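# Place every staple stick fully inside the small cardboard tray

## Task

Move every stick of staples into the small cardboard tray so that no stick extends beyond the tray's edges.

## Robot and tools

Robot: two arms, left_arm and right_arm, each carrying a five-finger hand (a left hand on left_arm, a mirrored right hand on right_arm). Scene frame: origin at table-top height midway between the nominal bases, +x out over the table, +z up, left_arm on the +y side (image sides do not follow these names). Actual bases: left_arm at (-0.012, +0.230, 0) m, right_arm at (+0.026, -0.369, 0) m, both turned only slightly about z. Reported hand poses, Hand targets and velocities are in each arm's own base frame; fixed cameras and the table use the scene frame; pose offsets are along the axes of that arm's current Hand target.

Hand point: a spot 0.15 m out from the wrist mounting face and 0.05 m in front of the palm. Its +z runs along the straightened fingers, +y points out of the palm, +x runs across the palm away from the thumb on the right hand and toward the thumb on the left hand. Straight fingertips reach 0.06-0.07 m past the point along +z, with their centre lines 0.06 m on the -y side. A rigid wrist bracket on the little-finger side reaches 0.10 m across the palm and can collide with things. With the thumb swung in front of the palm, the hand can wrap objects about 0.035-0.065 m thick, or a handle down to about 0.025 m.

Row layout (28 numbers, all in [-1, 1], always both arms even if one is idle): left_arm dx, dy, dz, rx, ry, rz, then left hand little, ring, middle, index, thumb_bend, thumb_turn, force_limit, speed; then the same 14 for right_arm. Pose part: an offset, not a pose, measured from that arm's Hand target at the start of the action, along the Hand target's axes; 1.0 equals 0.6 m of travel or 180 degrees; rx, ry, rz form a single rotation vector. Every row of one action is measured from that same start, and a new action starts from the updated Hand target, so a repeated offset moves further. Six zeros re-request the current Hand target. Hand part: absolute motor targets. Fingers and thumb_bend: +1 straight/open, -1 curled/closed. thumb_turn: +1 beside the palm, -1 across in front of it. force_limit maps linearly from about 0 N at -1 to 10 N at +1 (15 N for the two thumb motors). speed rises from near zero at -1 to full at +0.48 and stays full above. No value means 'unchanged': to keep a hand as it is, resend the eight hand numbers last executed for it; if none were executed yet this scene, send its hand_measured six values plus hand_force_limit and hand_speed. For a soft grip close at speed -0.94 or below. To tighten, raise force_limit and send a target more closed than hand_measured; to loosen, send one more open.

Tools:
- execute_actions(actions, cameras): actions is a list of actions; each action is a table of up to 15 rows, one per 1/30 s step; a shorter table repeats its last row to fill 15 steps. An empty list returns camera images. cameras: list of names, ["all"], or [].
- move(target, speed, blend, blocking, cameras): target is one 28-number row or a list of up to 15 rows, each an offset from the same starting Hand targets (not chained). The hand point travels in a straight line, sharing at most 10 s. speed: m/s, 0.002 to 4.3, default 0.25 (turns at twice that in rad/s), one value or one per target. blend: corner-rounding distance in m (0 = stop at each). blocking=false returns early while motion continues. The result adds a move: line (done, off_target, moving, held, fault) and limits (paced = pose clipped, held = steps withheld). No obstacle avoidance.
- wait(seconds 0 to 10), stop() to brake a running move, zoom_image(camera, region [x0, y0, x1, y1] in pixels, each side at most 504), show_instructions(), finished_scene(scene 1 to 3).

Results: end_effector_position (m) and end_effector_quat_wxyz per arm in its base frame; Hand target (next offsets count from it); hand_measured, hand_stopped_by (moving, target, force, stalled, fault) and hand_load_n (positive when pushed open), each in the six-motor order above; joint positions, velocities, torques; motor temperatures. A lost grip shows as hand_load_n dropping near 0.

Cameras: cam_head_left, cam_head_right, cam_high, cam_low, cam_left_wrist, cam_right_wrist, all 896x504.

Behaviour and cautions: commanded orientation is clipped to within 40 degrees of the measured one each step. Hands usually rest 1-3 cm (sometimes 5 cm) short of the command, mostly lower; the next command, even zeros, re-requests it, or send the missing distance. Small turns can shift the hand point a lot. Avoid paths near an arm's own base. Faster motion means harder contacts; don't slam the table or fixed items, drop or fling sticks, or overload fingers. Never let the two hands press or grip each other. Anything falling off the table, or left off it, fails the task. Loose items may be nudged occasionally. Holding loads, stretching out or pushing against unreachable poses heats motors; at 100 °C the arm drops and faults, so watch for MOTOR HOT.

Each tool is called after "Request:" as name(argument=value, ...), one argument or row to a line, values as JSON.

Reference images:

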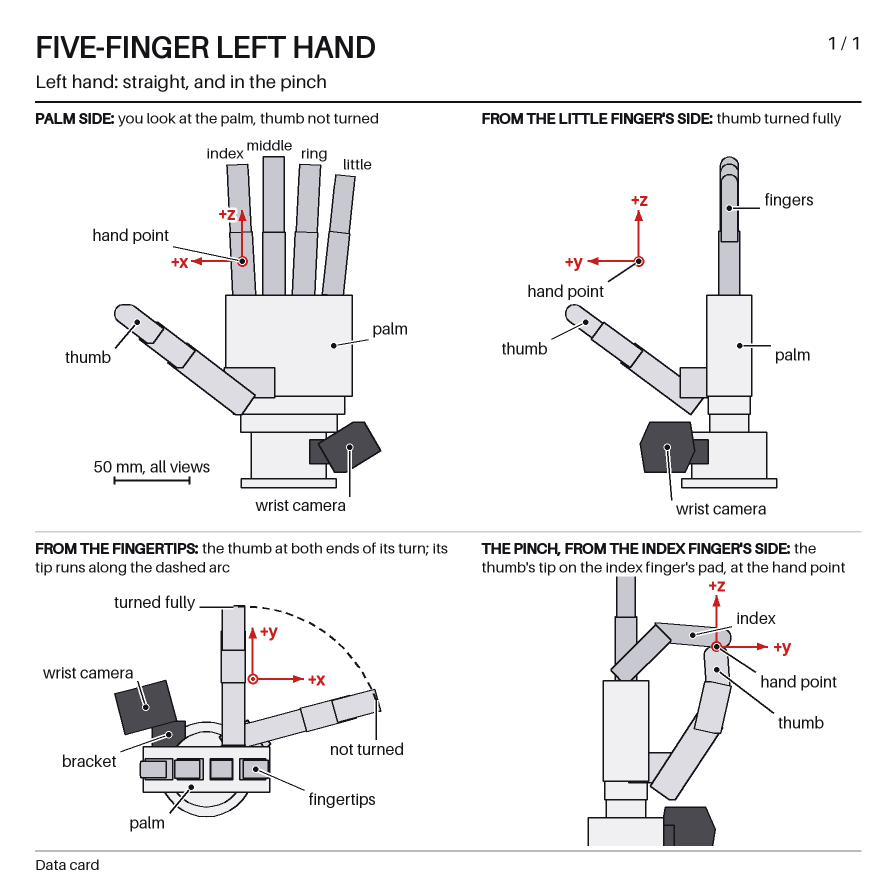

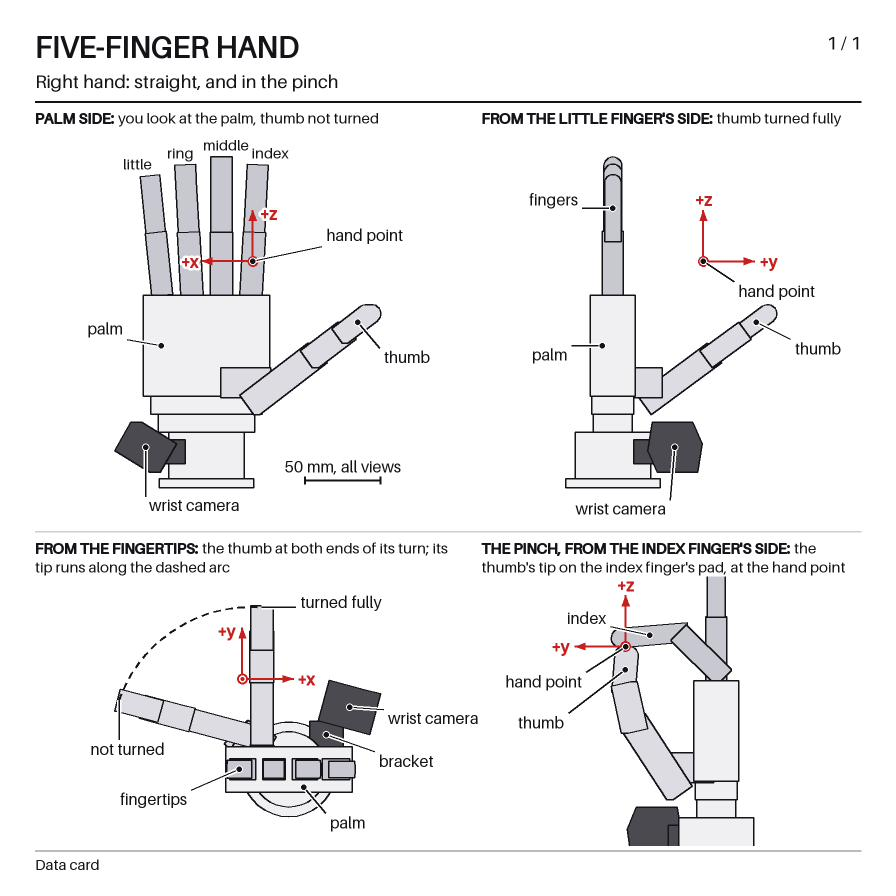

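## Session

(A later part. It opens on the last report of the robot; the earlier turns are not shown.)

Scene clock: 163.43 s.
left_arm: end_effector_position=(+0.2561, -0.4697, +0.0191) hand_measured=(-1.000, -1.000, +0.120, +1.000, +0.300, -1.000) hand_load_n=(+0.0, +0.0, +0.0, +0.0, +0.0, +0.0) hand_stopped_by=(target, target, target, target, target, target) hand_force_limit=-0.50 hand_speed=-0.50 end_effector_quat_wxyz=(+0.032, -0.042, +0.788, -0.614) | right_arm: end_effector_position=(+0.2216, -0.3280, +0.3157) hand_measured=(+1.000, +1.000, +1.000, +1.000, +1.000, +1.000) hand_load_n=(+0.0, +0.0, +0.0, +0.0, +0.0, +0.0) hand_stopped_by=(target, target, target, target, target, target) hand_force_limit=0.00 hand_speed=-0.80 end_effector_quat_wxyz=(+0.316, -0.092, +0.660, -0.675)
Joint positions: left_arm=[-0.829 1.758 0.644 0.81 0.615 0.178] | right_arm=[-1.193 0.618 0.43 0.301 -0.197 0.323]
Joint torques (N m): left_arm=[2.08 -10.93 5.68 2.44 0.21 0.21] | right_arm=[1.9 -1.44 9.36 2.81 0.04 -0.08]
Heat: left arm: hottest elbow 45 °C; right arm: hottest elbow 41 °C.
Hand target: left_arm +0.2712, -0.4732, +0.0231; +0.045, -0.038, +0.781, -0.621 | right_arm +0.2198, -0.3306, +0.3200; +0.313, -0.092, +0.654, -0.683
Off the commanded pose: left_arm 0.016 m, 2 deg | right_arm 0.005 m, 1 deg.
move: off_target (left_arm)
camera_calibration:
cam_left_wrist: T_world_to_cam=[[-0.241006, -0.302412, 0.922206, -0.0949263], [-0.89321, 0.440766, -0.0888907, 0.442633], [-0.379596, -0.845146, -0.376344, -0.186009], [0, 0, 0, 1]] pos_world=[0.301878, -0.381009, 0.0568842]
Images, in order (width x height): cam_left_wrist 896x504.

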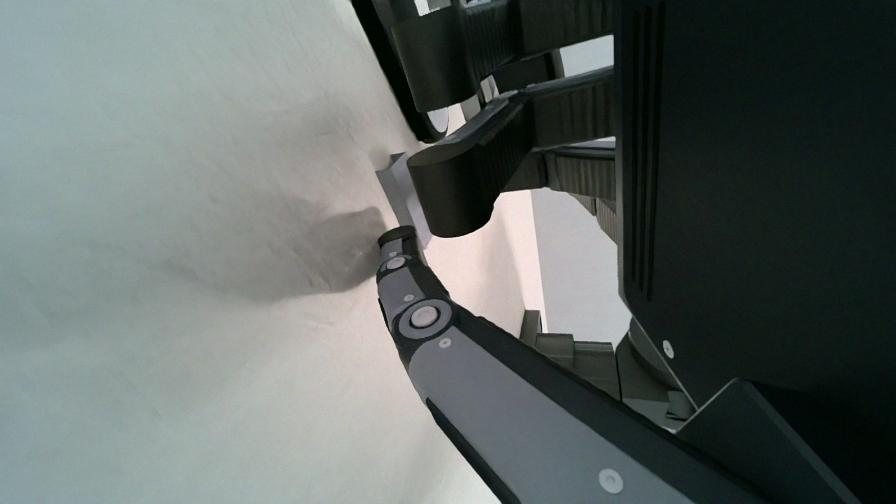

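Request:
move(
  target=[0,0,0,0,0,0,-1,-1,-0.3,1,0.3,-1,-0.5,-0.9,0,0,0,0,0,0,1,1,1,1,1,1,0,-0.8],
  speed=0.05,
  cameras=["cam_left_wrist"],
)

Request:
zoom_image(
  camera="cam_left_wrist",
  region=[300, 100, 480, 280],
)

Scene clock: 167.00 s.
left_arm: end_effector_position=(+0.2562, -0.4698, +0.0193) hand_measured=(-1.000, -1.000, -0.120, +1.000, +0.300, -1.000) hand_load_n=(+0.0, +0.0, +3.0, +0.0, +2.0, +0.5) hand_stopped_by=(target, target, force, target, target, target) hand_force_limit=-0.50 hand_speed=-0.90 end_effector_quat_wxyz=(+0.032, -0.041, +0.787, -0.614) | right_arm: end_effector_position=(+0.2216, -0.3280, +0.3157) hand_measured=(+1.000, +1.000, +1.000, +1.000, +1.000, +1.000) hand_load_n=(+0.0, +0.0, +0.0, +0.0, +0.0, -0.5) hand_stopped_by=(target, target, target, target, target, target) hand_force_limit=0.00 hand_speed=-0.80 end_effector_quat_wxyz=(+0.316, -0.092, +0.660, -0.675)
Joint positions: left_arm=[-0.829 1.758 0.644 0.811 0.615 0.178] | right_arm=[-1.193 0.618 0.43 0.301 -0.197 0.323]
Joint torques (N m): left_arm=[2.73 -11.05 5.65 2.19 0.24 0.22] | right_arm=[2.37 -1.14 9.46 2.85 -0.03 -0.08]
Heat: left arm: hottest elbow 45 °C; right arm: hottest elbow 41 °C.
Hand target: left_arm +0.2712, -0.4732, +0.0231; +0.045, -0.038, +0.781, -0.621 | right_arm +0.2198, -0.3306, +0.3200; +0.313, -0.092, +0.654, -0.683
Off the commanded pose: left_arm 0.016 m, 2 deg | right_arm 0.005 m, 1 deg.
move: off_target (left_arm)
camera_calibration:
cam_left_wrist: T_world_to_cam=[[-0.241674, -0.301679, 0.922271, -0.0946425], [-0.893153, 0.440677, -0.0898967, 0.442793], [-0.379303, -0.845455, -0.375945, -0.186208], [0, 0, 0, 1]] pos_world=[0.30198, -0.381111, 0.0570876]
Images, in order (width x height): cam_left_wrist 896x504.

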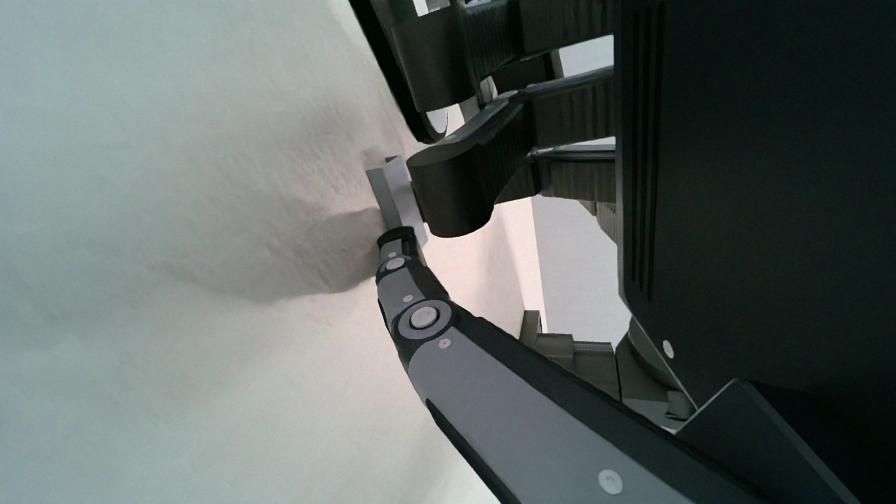

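Scaled by 2.800 from the camera's 896x504 image, which has a finer 1280x720 frame.

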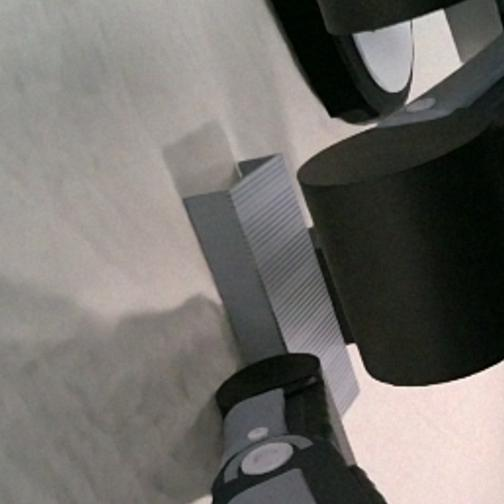

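Request:
move(
  target=[
    [0,-0.05,-0.012,0,0,0,-1,-1,-0.3,1,0.3,-1,-0.5,-0.9,0,0,0,0,0,0,1,1,1,1,1,1,0,-0.8],
    [0,-0.15,-0.036,0,0,0,-1,-1,-0.3,1,0.3,-1,-0.5,-0.9,0,0,0,0,0,0,1,1,1,1,1,1,0,-0.8],
    [0,-0.15,-0.036,0,0,0,1,1,-0.3,1,0.3,-1,-0.5,-0.6,0,0,0,0,0,0,1,1,1,1,1,1,0,-0.8],
  ],
  speed=[0.05,0.15,0.1],
  cameras=["cam_left_wrist"],
)

Request:
zoom_image(
  camera="cam_left_wrist",
  region=[260, 0, 500, 280],
)

Scene clock: 174.93 s.
left_arm: end_effector_position=(+0.2521, -0.4653, +0.0988) hand_measured=(+1.000, +1.000, -0.120, +1.000, +0.300, -1.000) hand_load_n=(-0.5, +0.0, +3.0, +0.0, +2.0, +0.5) hand_stopped_by=(target, target, force, target, target, target) hand_force_limit=-0.50 hand_speed=-0.60 end_effector_quat_wxyz=(+0.029, -0.044, +0.790, -0.611) | right_arm: end_effector_position=(+0.2216, -0.3280, +0.3157) hand_measured=(+1.000, +1.000, +1.000, +1.000, +1.000, +1.000) hand_load_n=(+0.0, +0.0, +0.0, +0.0, +0.0, -0.5) hand_stopped_by=(target, target, target, target, target, target) hand_force_limit=0.00 hand_speed=-0.80 end_effector_quat_wxyz=(+0.316, -0.092, +0.660, -0.675)
Joint positions: left_arm=[-0.829 1.511 0.673 0.524 0.615 0.178] | right_arm=[-1.193 0.618 0.43 0.301 -0.197 0.323]
Joint torques (N m): left_arm=[1.61 -10.93 8.54 1.7 0.13 0.25] | right_arm=[1.85 -0.79 9.14 2.85 0.02 -0.07]
Heat: left arm: hottest elbow 45 °C; right arm: hottest elbow 41 °C.
Hand target: left_arm +0.2690, -0.4726, +0.1156; +0.045, -0.038, +0.782, -0.621 | right_arm +0.2198, -0.3306, +0.3200; +0.313, -0.092, +0.654, -0.683
Off the commanded pose: left_arm 0.025 m, 2 deg | right_arm 0.005 m, 1 deg.
move: off_target (left_arm); target 3's new numbers were sent with left_arm's hand 0.025 m and 2 deg from that target
camera_calibration:
cam_left_wrist: T_world_to_cam=[[-0.235073, -0.30894, 0.921573, -0.172492], [-0.893739, 0.441396, -0.0800029, 0.443697], [-0.382063, -0.842452, -0.379872, -0.151647], [0, 0, 0, 1]] pos_world=[0.298063, -0.376892, 0.136855]
Images, in order (width x height): cam_left_wrist 896x504.

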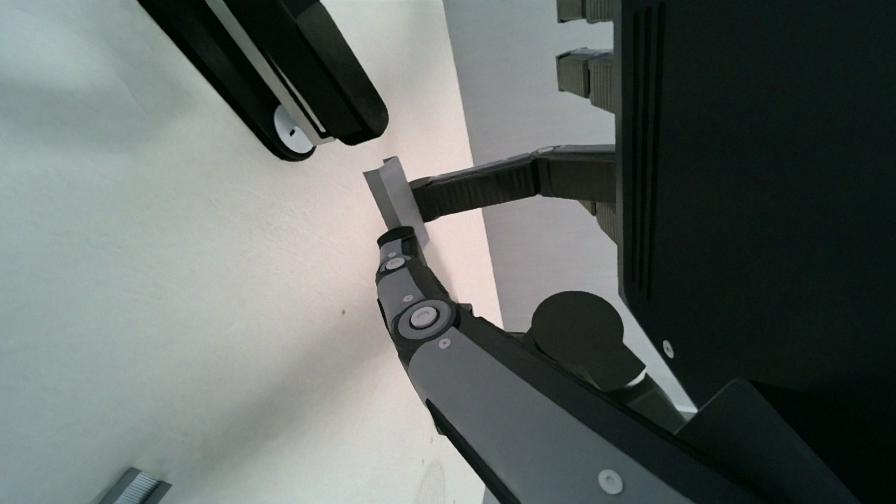

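Scaled by 1.800 from the camera's 896x504 image, which has a finer 1280x720 frame.

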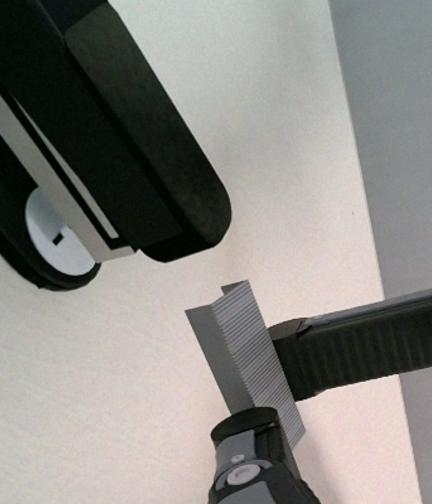

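Request:
move(
  target=[
    [-0.0013,-0.0553,-0.0128,0,0,0,1,1,-0.3,1,0.3,-1,-0.5,-0.6,0,0,0,0,0,0,1,1,1,1,1,1,0,-0.8],
    [-0.3432,-0.0982,0.2067,0,0.0054,0,1,1,-0.3,1,0.3,-1,-0.5,-0.6,0,0,0,0,0,0,1,1,1,1,1,1,0,-0.8],
  ],
  speed=0.15,
  blend=[0.02,0],
  cameras=["cam_left_wrist"],
)

Request:
zoom_image(
  camera="cam_left_wrist",
  region=[180, 80, 480, 330],
)

Scene clock: 191.33 s.
left_arm: end_effector_position=(+0.4679, -0.5777, +0.1315) hand_measured=(+1.000, +1.000, -0.120, +1.000, +0.300, -1.000) hand_load_n=(-0.5, +0.0, +3.0, -0.5, +2.0, +0.5) hand_stopped_by=(target, target, force, target, target, target) hand_force_limit=-0.50 hand_speed=-0.60 end_effector_quat_wxyz=(+0.022, -0.042, +0.790, -0.612) | right_arm: end_effector_position=(+0.2216, -0.3280, +0.3157) hand_measured=(+1.000, +1.000, +1.000, +1.000, +1.000, +1.000) hand_load_n=(-0.5, +0.0, +0.0, +0.0, +0.0, -0.5) hand_stopped_by=(target, target, target, target, target, target) hand_force_limit=0.00 hand_speed=-0.80 end_effector_quat_wxyz=(+0.316, -0.092, +0.660, -0.675)
Joint positions: left_arm=[-0.693 1.963 1.44 0.17 0.758 0.23] | right_arm=[-1.193 0.618 0.43 0.301 -0.197 0.323]
Joint torques (N m): left_arm=[2.08 -18.08 11.26 1.61 0.28 0.28] | right_arm=[1.79 -0.67 9.33 2.93 0.08 -0.09]
Heat: left arm: hottest elbow 47 °C; right arm: hottest elbow 41 °C.
Hand target: left_arm +0.4882, -0.5821, +0.1500; +0.038, -0.033, +0.782, -0.621 | right_arm +0.2198, -0.3306, +0.3200; +0.313, -0.092, +0.654, -0.683
Off the commanded pose: left_arm 0.028 m, 3 deg | right_arm 0.005 m, 1 deg.
move: off_target (left_arm); blend cut to 0.0169 m at target 1
camera_calibration:
cam_left_wrist: T_world_to_cam=[[-0.229378, -0.304238, 0.924567, -0.187045], [-0.889069, 0.452108, -0.0718009, 0.691686], [-0.396159, -0.838474, -0.374192, -0.143312], [0, 0, 0, 1]] pos_world=[0.515278, -0.489786, 0.168974]
Images, in order (width x height): cam_left_wrist 896x504.

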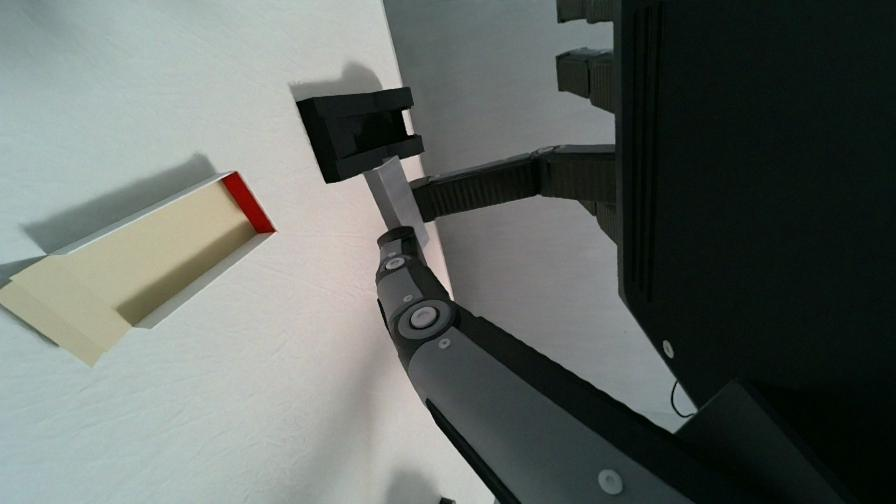

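Scaled by 1.680 from the camera's 896x504 image, which has a finer 1280x720 frame.

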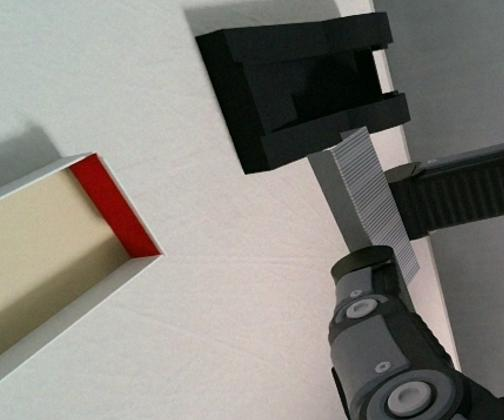

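Request:
move(
  target=[0.0038,0.1375,0.045,0,0.0092,0.002,1,1,-0.3,1,0.3,-1,-0.5,-0.6,0,0,0,0,0,0,1,1,1,1,1,1,0,-0.8],
  speed=0.12,
  cameras=["cam_left_wrist"],
)

Request:
zoom_image(
  camera="cam_left_wrist",
  region=[200, 80, 480, 330],
)

Scene clock: 218.77 s.
left_arm: end_effector_position=(+0.4731, -0.5853, +0.0492) hand_measured=(+1.000, +1.000, -0.120, +1.000, +0.300, -1.000) hand_load_n=(+0.0, +0.0, +2.5, +0.0, +2.0, +0.5) hand_stopped_by=(target, target, force, target, target, target) hand_force_limit=-0.50 hand_speed=-0.60 end_effector_quat_wxyz=(+0.012, -0.034, +0.792, -0.610) | right_arm: end_effector_position=(+0.2216, -0.3280, +0.3157) hand_measured=(+1.000, +1.000, +1.000, +1.000, +1.000, +1.000) hand_load_n=(+0.0, -0.5, +0.0, +0.0, +0.0, -0.5) hand_stopped_by=(target, target, target, target, target, target) hand_force_limit=0.00 hand_speed=-0.80 end_effector_quat_wxyz=(+0.316, -0.092, +0.660, -0.675)
Joint positions: left_arm=[-0.693 2.111 1.44 0.303 0.782 0.242] | right_arm=[-1.193 0.618 0.43 0.301 -0.197 0.323]
Joint torques (N m): left_arm=[1.85 -19.02 8.91 2.26 0.32 0.18] | right_arm=[1.14 -1.49 9.48 2.92 0 -0.09]
Heat: left arm: hottest elbow 48 °C; right arm: hottest elbow 41 °C.
Hand target: left_arm +0.4883, -0.5899, +0.0633; +0.029, -0.022, +0.782, -0.622 | right_arm +0.2198, -0.3306, +0.3200; +0.313, -0.092, +0.654, -0.683
Off the commanded pose: left_arm 0.021 m, 3 deg | right_arm 0.005 m, 1 deg.
move: off_target (left_arm)
camera_calibration:
cam_left_wrist: T_world_to_cam=[[-0.231681, -0.302311, 0.924625, -0.109842], [-0.877826, 0.474578, -0.0647892, 0.701369], [-0.41922, -0.826671, -0.375327, -0.160512], [0, 0, 0, 1]] pos_world=[0.522942, -0.498751, 0.0867591]
Images, in order (width x height): cam_left_wrist 896x504.

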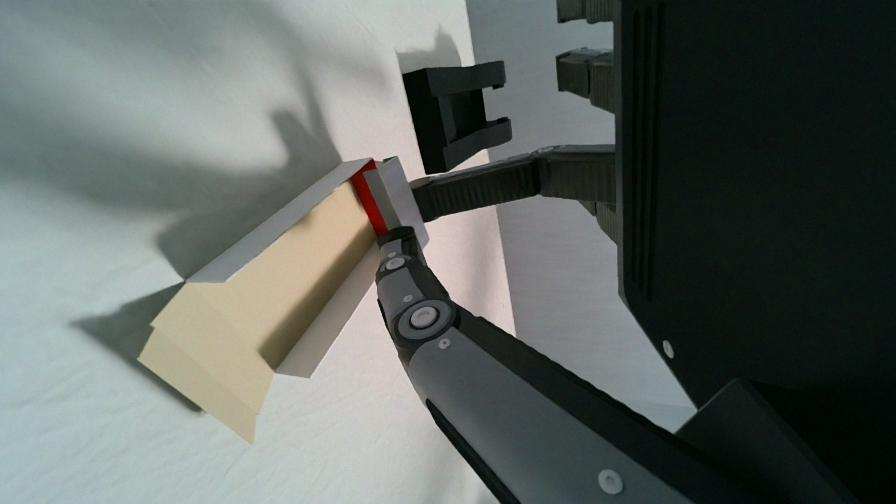

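Scaled by 1.800 from the camera's 896x504 image, which has a finer 1280x720 frame.

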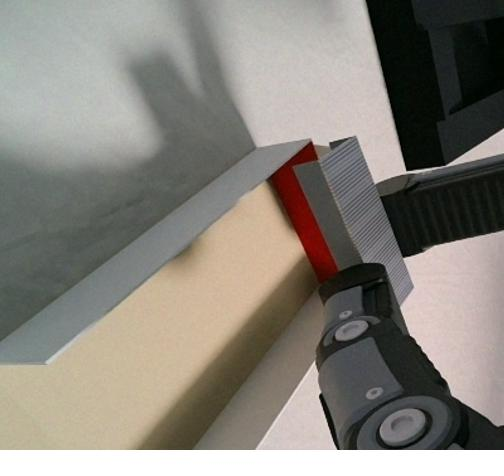

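Request:
move(
  target=[0.0153,0.0162,0.0025,0,0,0,1,1,-0.3,1,0.3,-1,-0.5,-0.6,0,0,0,0,0,0,1,1,1,1,1,1,0,-0.8],
  speed=0.06,
  cameras=["cam_left_wrist"],
)

Request:
zoom_image(
  camera="cam_left_wrist",
  region=[220, 80, 480, 330],
)

Scene clock: 236.00 s.
left_arm: end_effector_position=(+0.4768, -0.5881, +0.0548) hand_measured=(+1.000, +1.000, -0.120, +1.000, +0.300, -1.000) hand_load_n=(+0.0, +0.0, +3.0, +0.0, +2.0, +0.5) hand_stopped_by=(target, target, force, target, target, target) hand_force_limit=-0.50 hand_speed=-0.60 end_effector_quat_wxyz=(+0.022, -0.026, +0.785, -0.619) | right_arm: end_effector_position=(+0.2216, -0.3280, +0.3157) hand_measured=(+1.000, +1.000, +1.000, +1.000, +1.000, +1.000) hand_load_n=(+0.0, +0.0, +0.0, +0.0, +0.0, +0.0) hand_stopped_by=(target, target, target, target, target, target) hand_force_limit=0.00 hand_speed=-0.80 end_effector_quat_wxyz=(+0.316, -0.092, +0.660, -0.675)
Joint positions: left_arm=[-0.693 2.111 1.44 0.337 0.781 0.242] | right_arm=[-1.193 0.618 0.43 0.301 -0.197 0.323]
Joint torques (N m): left_arm=[1.26 -18.9 6.79 2.32 0.08 0.2] | right_arm=[1.49 -1.14 9.25 3.14 0.04 -0.04]
Heat: left arm: hottest elbow 48 °C; right arm: hottest elbow 41 °C.
Hand target: left_arm +0.4793, -0.5899, +0.0534; +0.029, -0.022, +0.782, -0.622 | right_arm +0.2198, -0.3306, +0.3200; +0.313, -0.092, +0.654, -0.683
Off the commanded pose: left_arm 0.003 m, 1 deg | right_arm 0.005 m, 1 deg.
move: done
camera_calibration:
cam_left_wrist: T_world_to_cam=[[-0.256081, -0.282539, 0.924443, -0.0917681], [-0.876145, 0.471881, -0.0984798, 0.705828], [-0.408402, -0.835165, -0.368385, -0.169678], [0, 0, 0, 1]] pos_world=[0.525611, -0.500704, 0.0918374]
Images, in order (width x height): cam_left_wrist 896x504.

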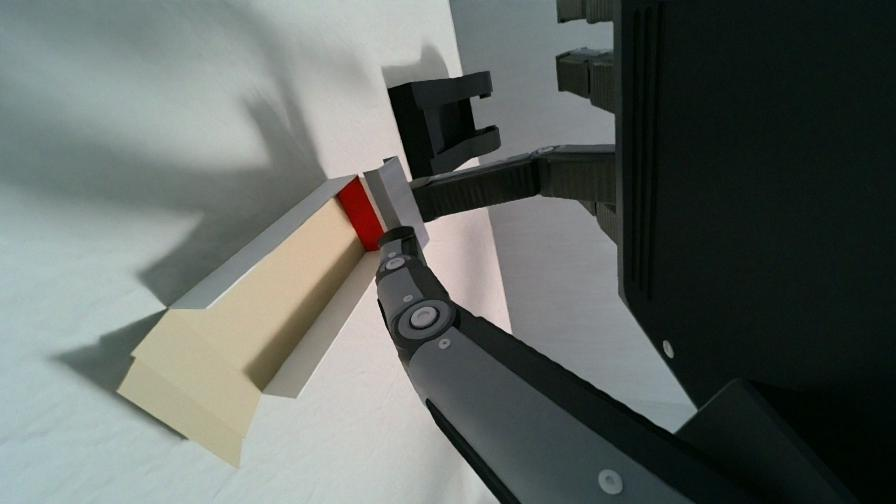

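Scaled by 1.938 from the camera's 896x504 image, which has a finer 1280x720 frame.

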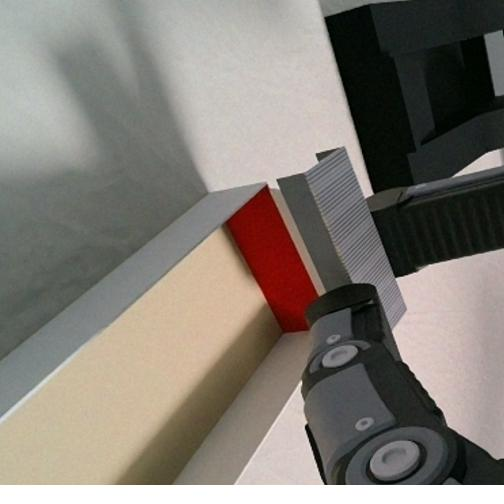

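Request:
move(
  target=[
    [0.0453,-0.0438,-0.0475,0,0,0,1,1,-0.3,1,0.3,-1,-0.5,-0.6,0,0,0,0,0,0,1,1,1,1,1,1,0,-0.8],
    [-0.0023,0.0222,0.003,0,0,0,1,1,-0.3,1,0.3,-1,-0.5,-0.6,0,0,0,0,0,0,1,1,1,1,1,1,0,-0.8],
  ],
  speed=0.1,
  cameras=["cam_left_wrist"],
)

Request:
zoom_image(
  camera="cam_left_wrist",
  region=[220, 80, 480, 330],
)

Scene clock: 247.03 s.
left_arm: end_effector_position=(+0.4669, -0.5803, +0.0362) hand_measured=(+1.000, +1.000, -0.120, +1.000, +0.300, -1.000) hand_load_n=(+0.0, +0.0, +3.0, +0.0, +1.5, +0.5) hand_stopped_by=(target, target, force, target, target, target) hand_force_limit=-0.50 hand_speed=-0.60 end_effector_quat_wxyz=(+0.016, -0.030, +0.788, -0.615) | right_arm: end_effector_position=(+0.2216, -0.3280, +0.3157) hand_measured=(+1.000, +1.000, +1.000, +1.000, +1.000, +1.000) hand_load_n=(+0.0, -0.5, +0.0, +0.0, +0.0, +0.0) hand_stopped_by=(target, target, target, target, target, target) hand_force_limit=0.00 hand_speed=-0.80 end_effector_quat_wxyz=(+0.316, -0.092, +0.660, -0.675)
Joint positions: left_arm=[-0.693 2.117 1.397 0.369 0.782 0.24] | right_arm=[-1.193 0.618 0.43 0.301 -0.197 0.323]
Joint torques (N m): left_arm=[2.14 -17.14 9.25 1.89 0.07 0.21] | right_arm=[1.67 -0.79 9.32 2.86 0.02 -0.1]
Motor temperatures (°C): left_arm=[30 37 47 29 27 29] | right_arm=[31 26 41 25 26 25]
Heat: left arm: hottest elbow 47 °C; right arm: hottest elbow 41 °C.
Hand target: left_arm +0.4809, -0.5885, +0.0400; +0.029, -0.022, +0.782, -0.622 | right_arm +0.2198, -0.3306, +0.3200; +0.313, -0.092, +0.654, -0.683
Off the commanded pose: left_arm 0.017 m, 2 deg | right_arm 0.005 m, 1 deg.
move: off_target (left_arm)
camera_calibration:
cam_left_wrist: T_world_to_cam=[[-0.242084, -0.291996, 0.925275, -0.0868788], [-0.877092, 0.473611, -0.0800164, 0.692304], [-0.414856, -0.830921, -0.370761, -0.16852], [0, 0, 0, 1]] pos_world=[0.51627, -0.493278, 0.0733017]
Images, in order (width x height): cam_left_wrist 896x504.

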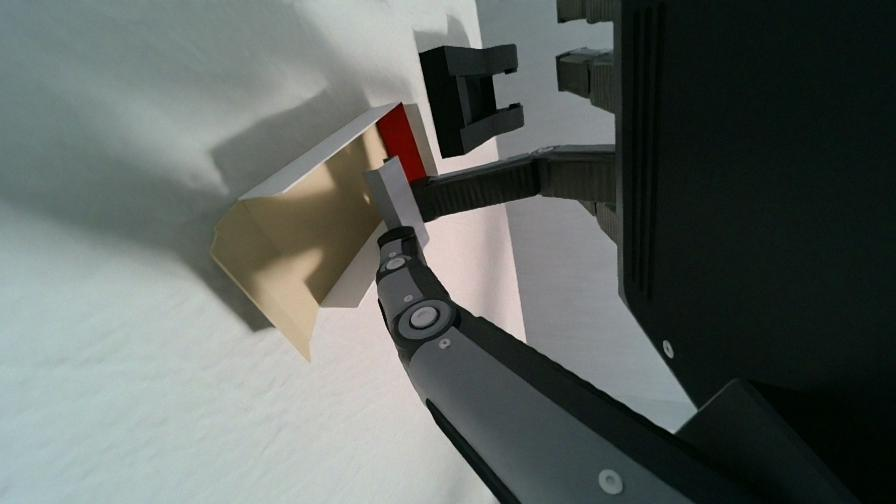

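Scaled by 1.938 from the camera's 896x504 image, which has a finer 1280x720 frame.

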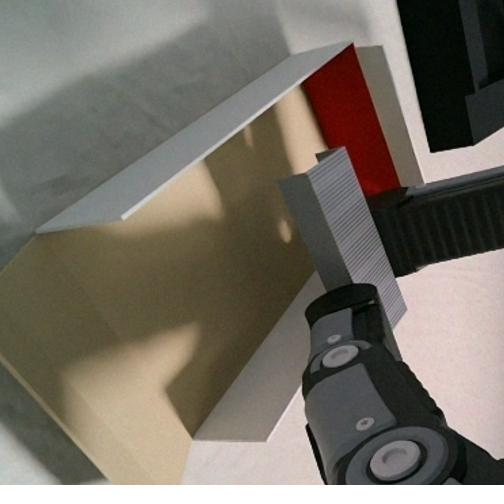

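Request:
move(
  target=[-0.0148,0.0115,0.025,0,0,0,1,1,-0.3,1,0.3,-1,-0.5,-0.6,0,0,0,0,0,0,1,1,1,1,1,1,0,-0.8],
  speed=0.05,
  cameras=["cam_left_wrist"],
)

Request:
zoom_image(
  camera="cam_left_wrist",
  region=[220, 80, 480, 330],
)

Scene clock: 258.70 s.
left_arm: end_effector_position=(+0.4820, -0.5928, +0.0363) hand_measured=(+1.000, +1.000, -0.120, +1.000, +0.300, -1.000) hand_load_n=(+0.0, +0.0, +3.5, +0.0, +0.5, +1.0) hand_stopped_by=(target, target, force, target, target, target) hand_force_limit=-0.50 hand_speed=-0.60 end_effector_quat_wxyz=(+0.023, -0.025, +0.783, -0.621) | right_arm: end_effector_position=(+0.2216, -0.3280, +0.3157) hand_measured=(+1.000, +1.000, +1.000, +1.000, +1.000, +1.000) hand_load_n=(-0.5, +0.0, -0.5, +0.0, +0.0, +0.0) hand_stopped_by=(target, target, target, target, target, target) hand_force_limit=0.00 hand_speed=-0.80 end_effector_quat_wxyz=(+0.316, -0.092, +0.660, -0.675)
Joint positions: left_arm=[-0.693 2.156 1.459 0.369 0.782 0.24] | right_arm=[-1.193 0.618 0.43 0.301 -0.197 0.323]
Joint torques (N m): left_arm=[1.55 -17.08 9.18 2 -0.03 0.31] | right_arm=[2.37 -1.79 9.21 3 0.06 -0.06]
Heat: left arm: hottest elbow 49 °C; right arm: hottest elbow 41 °C.
Hand target: left_arm +0.4908, -0.6009, +0.0303; +0.029, -0.021, +0.782, -0.622 | right_arm +0.2198, -0.3306, +0.3200; +0.313, -0.092, +0.654, -0.683
Off the commanded pose: left_arm 0.014 m, 1 deg | right_arm 0.005 m, 1 deg.
move: off_target (left_arm)
camera_calibration:
cam_left_wrist: T_world_to_cam=[[-0.258128, -0.278754, 0.925022, -0.0714436], [-0.87549, 0.472357, -0.101961, 0.710769], [-0.408519, -0.836167, -0.365975, -0.178984], [0, 0, 0, 1]] pos_world=[0.530711, -0.505312, 0.0730543]
Images, in order (width x height): cam_left_wrist 896x504.

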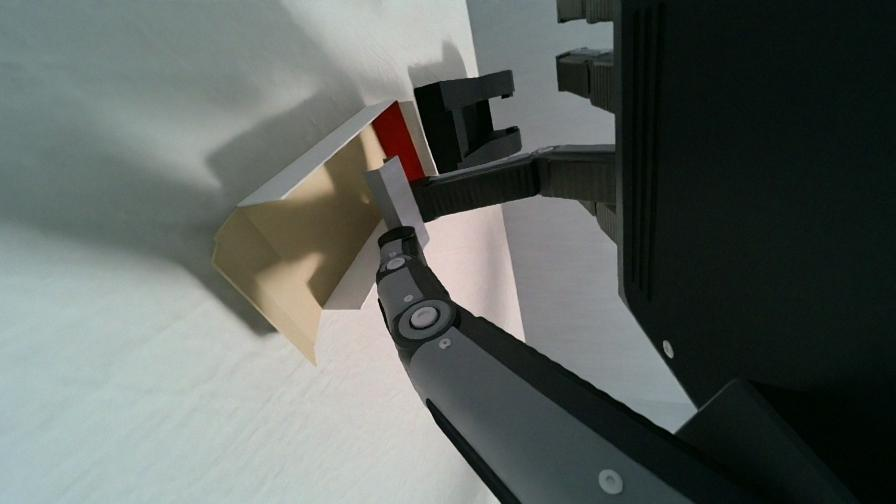

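Scaled by 1.938 from the camera's 896x504 image, which has a finer 1280x720 frame.

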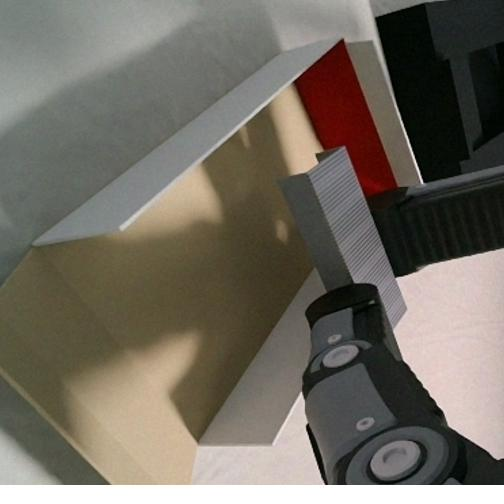

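Request:
move(
  target=[
    [0.0278,-0.0538,-0.0282,0,0,0,1,1,-0.3,1,0.3,-1,-0.5,-0.6,0,0,0,0,0,0,1,1,1,1,1,1,0,-0.8],
    [-0.019,-0.0338,0.0148,0,0,0,1,1,-0.3,1,0.3,-1,-0.5,-0.6,0,0,0,0,0,0,1,1,1,1,1,1,0,-0.8],
  ],
  speed=0.1,
  cameras=["cam_left_wrist"],
)

Request:
zoom_image(
  camera="cam_left_wrist",
  region=[220, 80, 480, 330],
)

Scene clock: 274.30 s.
left_arm: end_effector_position=(+0.4929, -0.6001, +0.0332) hand_measured=(+1.000, +1.000, -0.120, +1.000, +0.300, -1.000) hand_load_n=(+0.0, +0.0, +2.5, +0.0, +1.5, +0.5) hand_stopped_by=(target, target, force, target, target, target) hand_force_limit=-0.50 hand_speed=-0.60 end_effector_quat_wxyz=(+0.019, -0.034, +0.789, -0.613) | right_arm: end_effector_position=(+0.2216, -0.3280, +0.3157) hand_measured=(+1.000, +1.000, +1.000, +1.000, +1.000, +1.000) hand_load_n=(+0.0, +0.0, +0.0, +0.0, +0.0, +0.0) hand_stopped_by=(target, target, target, target, target, target) hand_force_limit=0.00 hand_speed=-0.80 end_effector_quat_wxyz=(+0.316, -0.092, +0.660, -0.675)
Joint positions: left_arm=[-0.693 2.183 1.517 0.313 0.771 0.24] | right_arm=[-1.193 0.618 0.43 0.301 -0.197 0.323]
Joint torques (N m): left_arm=[1.14 -19.66 10.15 1.54 0.24 0.19] | right_arm=[1.2 -1.08 9.2 2.92 0.04 -0.11]
Heat: left arm: hottest elbow 50 °C; right arm: hottest elbow 41 °C.
Hand target: left_arm +0.5027, -0.6133, +0.0481; +0.029, -0.021, +0.782, -0.622 | right_arm +0.2198, -0.3306, +0.3200; +0.313, -0.092, +0.654, -0.683
Off the commanded pose: left_arm 0.022 m, 2 deg | right_arm 0.005 m, 1 deg.
move: off_target (left_arm)
camera_calibration:
cam_left_wrist: T_world_to_cam=[[-0.239382, -0.298632, 0.923859, -0.0888235], [-0.881764, 0.465178, -0.0781083, 0.721458], [-0.406433, -0.833323, -0.374679, -0.180776], [0, 0, 0, 1]] pos_world=[0.541419, -0.512777, 0.0706792]
Images, in order (width x height): cam_left_wrist 896x504.

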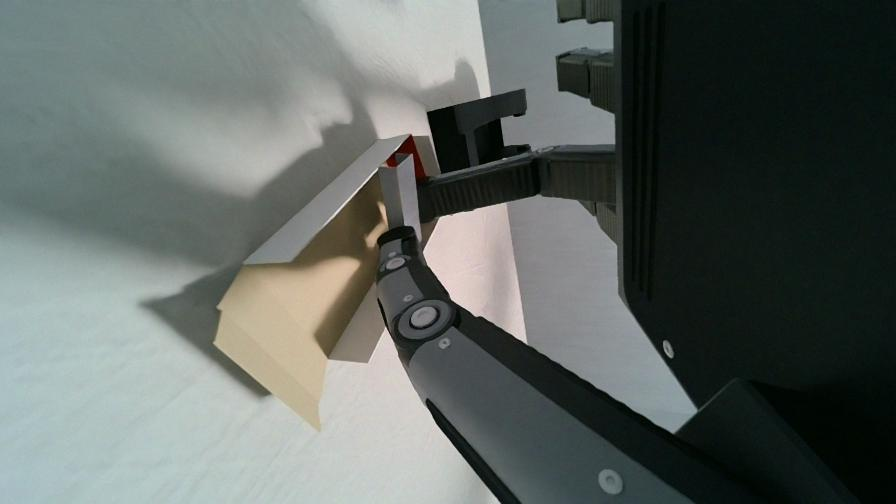

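Scaled by 1.938 from the camera's 896x504 image, which has a finer 1280x720 frame.

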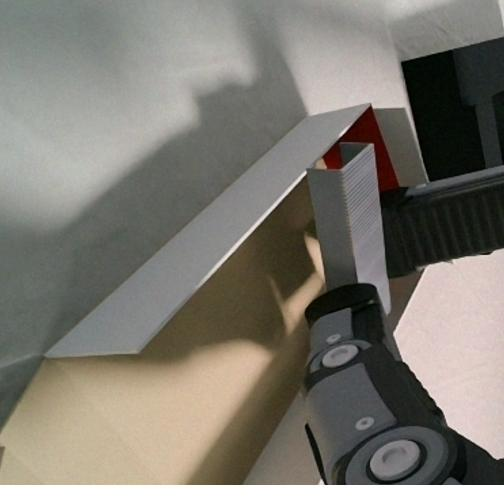

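Request:
move(
  target=[
    [0.0,-0.025,-0.006,0,0,0,1,1,-0.3,1,0.3,-1,-0.5,-0.6,0,0,0,0,0,0,1,1,1,1,1,1,0,-0.8],
    [0.003,-0.0207,0.0013,0,-0.1353,-0.0313,1,1,-0.3,1,0.3,-1,-0.5,-0.6,0,0,0,0,0,0,1,1,1,1,1,1,0,-0.8],
  ],
  speed=0.08,
  cameras=["cam_left_wrist"],
)

Request:
zoom_image(
  camera="cam_left_wrist",
  region=[220, 80, 480, 330],
)

Scene clock: 293.03 s.
left_arm: end_effector_position=(+0.5068, -0.6057, +0.0344) hand_measured=(+1.000, +1.000, -0.120, +1.000, +0.300, -1.000) hand_load_n=(+0.0, +0.0, +2.0, +0.0, +1.5, +0.0) hand_stopped_by=(target, target, force, target, target, target) hand_force_limit=-0.50 hand_speed=-0.60 end_effector_quat_wxyz=(+0.160, -0.198, +0.769, -0.587) | right_arm: end_effector_position=(+0.2216, -0.3280, +0.3157) hand_measured=(+1.000, +1.000, +1.000, +1.000, +1.000, +1.000) hand_load_n=(-0.5, -0.5, +0.0, +0.0, +0.0, +0.0) hand_stopped_by=(target, target, target, target, target, target) hand_force_limit=0.00 hand_speed=-0.80 end_effector_quat_wxyz=(+0.316, -0.092, +0.660, -0.675)
Joint positions: left_arm=[-0.778 2.111 1.373 0.465 0.266 0.088] | right_arm=[-1.193 0.618 0.43 0.301 -0.197 0.323]
Joint torques (N m): left_arm=[-0.32 -22.53 6.32 2.65 -0.07 -0.05] | right_arm=[1.73 -0.79 9.14 2.85 0 -0.09]
Heat: left arm: hottest elbow 51 °C; right arm: hottest elbow 41 °C.
Hand target: left_arm +0.5010, -0.6169, +0.0600; +0.163, -0.190, +0.757, -0.604 | right_arm +0.2198, -0.3306, +0.3200; +0.313, -0.092, +0.654, -0.683
Off the commanded pose: left_arm 0.029 m, 3 deg | right_arm 0.005 m, 1 deg.
move: off_target (left_arm)
camera_calibration:
cam_left_wrist: T_world_to_cam=[[-0.10569, -0.392907, 0.913484, -0.212896], [-0.99435, 0.0509019, -0.0931523, 0.543148], [-0.00989786, -0.918168, -0.396067, -0.430948], [0, 0, 0, 1]] pos_world=[0.513313, -0.506978, 0.0743882]
Images, in order (width x height): cam_left_wrist 896x504.

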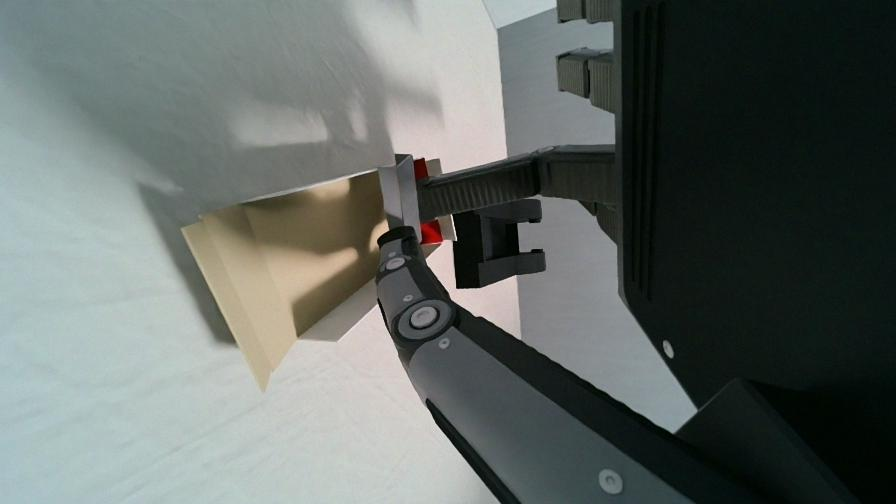

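Scaled by 1.938 from the camera's 896x504 image, which has a finer 1280x720 frame.

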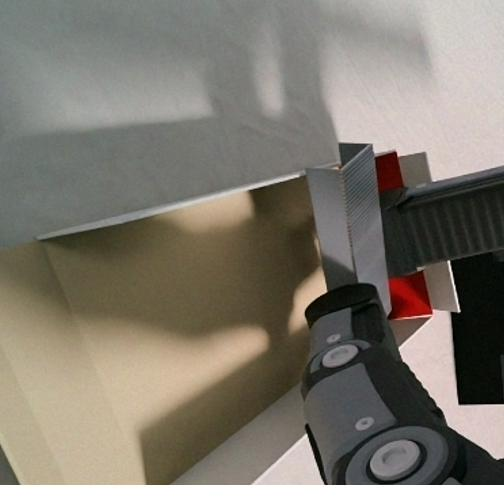

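Request:
move(
  target=[
    [0.0,-0.0195,-0.0043,0,0,0,1,1,-0.3,1,0.3,-1,-0.5,-0.6,0,0,0,0,0,0,1,1,1,1,1,1,0,-0.8],
    [-0.0052,-0.0142,0.0107,0,-0.0595,-0.0138,1,1,-0.3,1,0.3,-1,-0.5,-0.6,0,0,0,0,0,0,1,1,1,1,1,1,0,-0.8],
  ],
  speed=0.08,
  cameras=["cam_left_wrist","cam_high"],
)

Request:
zoom_image(
  camera="cam_left_wrist",
  region=[220, 80, 480, 330],
)

Request:
zoom_image(
  camera="cam_high",
  region=[280, 240, 400, 360],
)

Scene clock: 311.53 s.
left_arm: end_effector_position=(+0.5147, -0.6112, +0.0480) hand_measured=(+1.000, +1.000, -0.120, +1.000, +0.300, -1.000) hand_load_n=(+0.0, +0.0, +2.5, +0.0, +1.5, +0.5) hand_stopped_by=(target, target, force, target, target, target) hand_force_limit=-0.50 hand_speed=-0.60 end_effector_quat_wxyz=(+0.221, -0.267, +0.744, -0.571) | right_arm: end_effector_position=(+0.2216, -0.3280, +0.3157) hand_measured=(+1.000, +1.000, +1.000, +1.000, +1.000, +1.000) hand_load_n=(+0.0, +0.0, +0.0, -0.5, +0.0, -0.5) hand_stopped_by=(target, target, target, target, target, target) hand_force_limit=0.00 hand_speed=-0.80 end_effector_quat_wxyz=(+0.316, -0.092, +0.660, -0.675)
Joint positions: left_arm=[-0.827 2.087 1.366 0.468 0.03 0.032] | right_arm=[-1.193 0.618 0.43 0.301 -0.197 0.323]
Joint torques (N m): left_arm=[0.15 -20.89 6.9 2.58 -0.15 -0.01] | right_arm=[1.73 -1.32 9.46 2.8 0.01 -0.11]
Heat: left arm: hottest elbow 48 °C; right arm: hottest elbow 41 °C.
Hand target: left_arm +0.5075, -0.6226, +0.0670; +0.220, -0.262, +0.734, -0.587 | right_arm +0.2198, -0.3306, +0.3200; +0.313, -0.092, +0.654, -0.683
Off the commanded pose: left_arm 0.023 m, 2 deg | right_arm 0.005 m, 1 deg.
move: off_target (left_arm)
camera_calibration:
cam_left_wrist: T_world_to_cam=[[-0.0406574, -0.40455, 0.913612, -0.267217], [-0.984362, -0.140638, -0.106081, 0.430933], [0.171404, -0.903637, -0.392505, -0.515211], [0, 0, 0, 1]] pos_world=[0.501639, -0.513061, 0.087623]
Images, in order (width x height): cam_high 896x504, cam_left_wrist 896x504.

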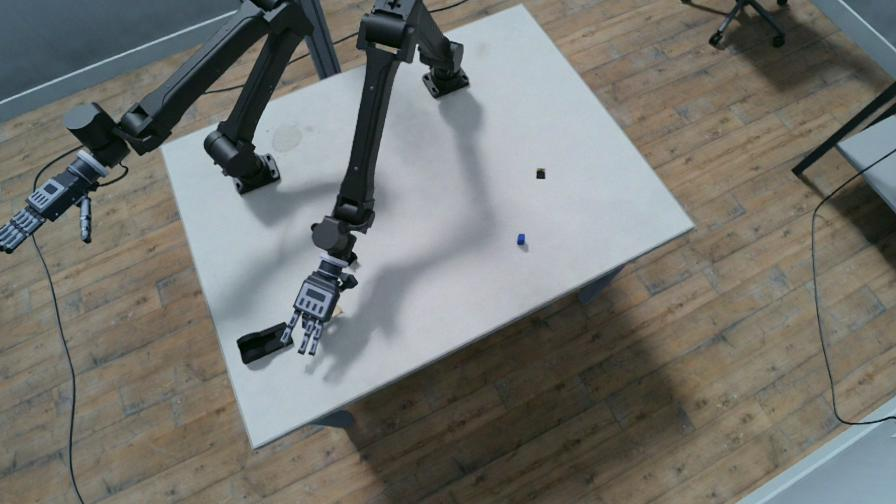

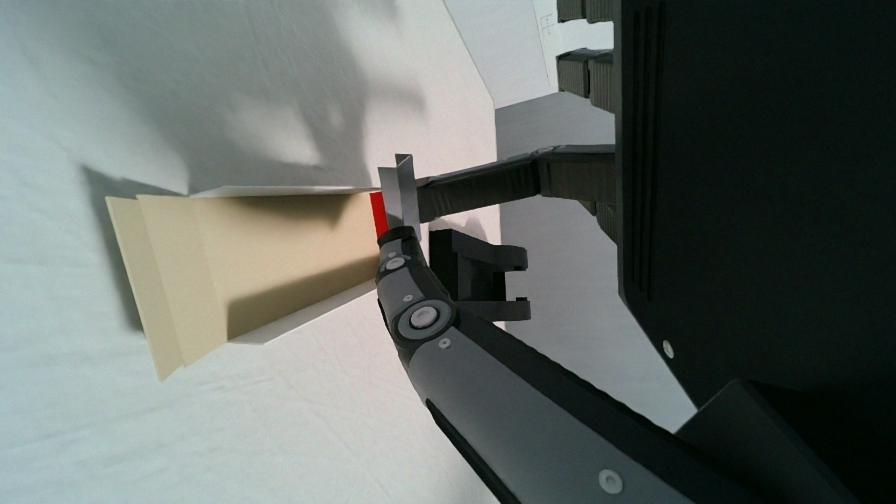

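Scaled by 1.938 from the camera's 896x504 image, which has a finer 1280x720 frame.

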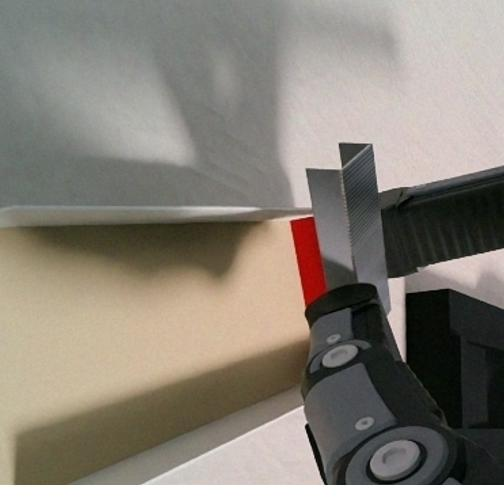

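Scaled by 4.200 from the camera's 896x504 image, which has a finer 1280x720 frame.

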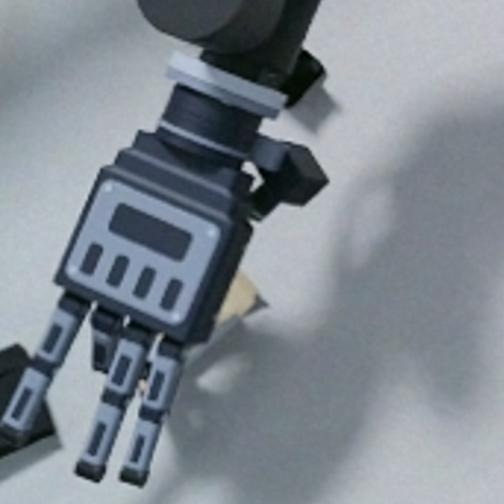

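Request:
move(
  target=[0.0152,0.0302,0.0015,0,0,0,1,1,-0.3,1,0.3,-1,-0.5,-0.6,0,0,0,0,0,0,1,1,1,1,1,1,0,-0.8],
  speed=0.06,
  cameras=["cam_left_wrist"],
)

Request:
zoom_image(
  camera="cam_left_wrist",
  region=[220, 80, 480, 330],
)

Scene clock: 329.10 s.
left_arm: end_effector_position=(+0.5065, -0.6170, +0.0493) hand_measured=(+1.000, +1.000, -0.120, +1.000, +0.300, -1.000) hand_load_n=(+0.0, -0.5, +2.5, +0.0, +1.5, +0.0) hand_stopped_by=(target, target, force, target, target, target) hand_force_limit=-0.50 hand_speed=-0.60 end_effector_quat_wxyz=(+0.224, -0.264, +0.737, -0.580) | right_arm: end_effector_position=(+0.2216, -0.3280, +0.3157) hand_measured=(+1.000, +1.000, +1.000, +1.000, +1.000, +1.000) hand_load_n=(+0.0, +0.0, +0.0, +0.0, +0.0, +0.0) hand_stopped_by=(target, target, target, target, target, target) hand_force_limit=0.00 hand_speed=-0.80 end_effector_quat_wxyz=(+0.316, -0.092, +0.660, -0.675)
Joint positions: left_arm=[-0.843 2.087 1.349 0.509 0.016 0.028] | right_arm=[-1.193 0.618 0.43 0.301 -0.197 0.323]
Joint torques (N m): left_arm=[0.15 -18.2 6.89 2.76 -0.16 -0.01] | right_arm=[1.67 -0.97 9.21 2.85 0.05 -0.11]
Heat: left arm: hottest elbow 46 °C; right arm: hottest elbow 41 °C.
Hand target: left_arm +0.4990, -0.6260, +0.0491; +0.220, -0.262, +0.734, -0.587 | right_arm +0.2198, -0.3306, +0.3200; +0.313, -0.092, +0.654, -0.683
Off the commanded pose: left_arm 0.012 m, 1 deg | right_arm 0.005 m, 1 deg.
move: off_target (left_arm)
camera_calibration:
cam_left_wrist: T_world_to_cam=[[-0.0563526, -0.387726, 0.92005, -0.252968], [-0.982627, -0.141673, -0.119889, 0.421335], [0.176831, -0.910822, -0.373006, -0.526576], [0, 0, 0, 1]] pos_world=[0.492874, -0.518007, 0.086841]
Images, in order (width x height): cam_left_wrist 896x504.

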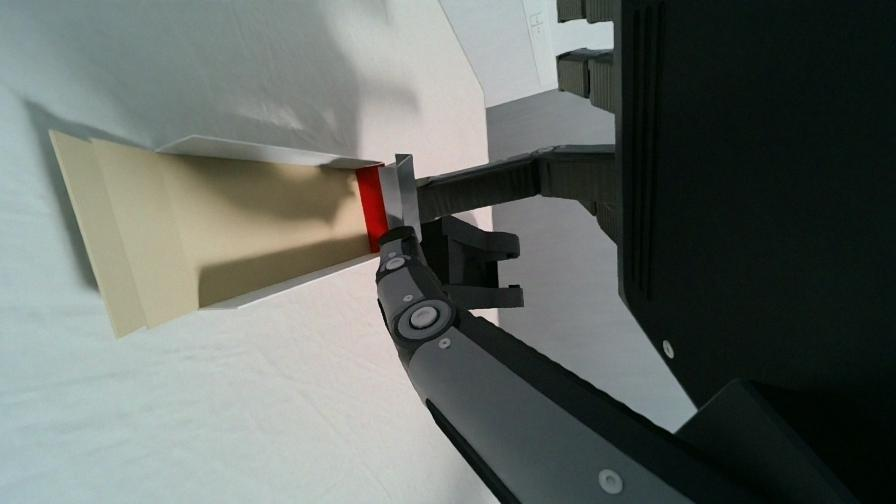

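Scaled by 1.938 from the camera's 896x504 image, which has a finer 1280x720 frame.

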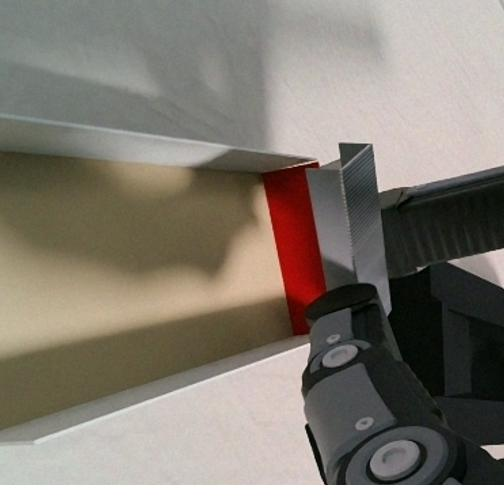

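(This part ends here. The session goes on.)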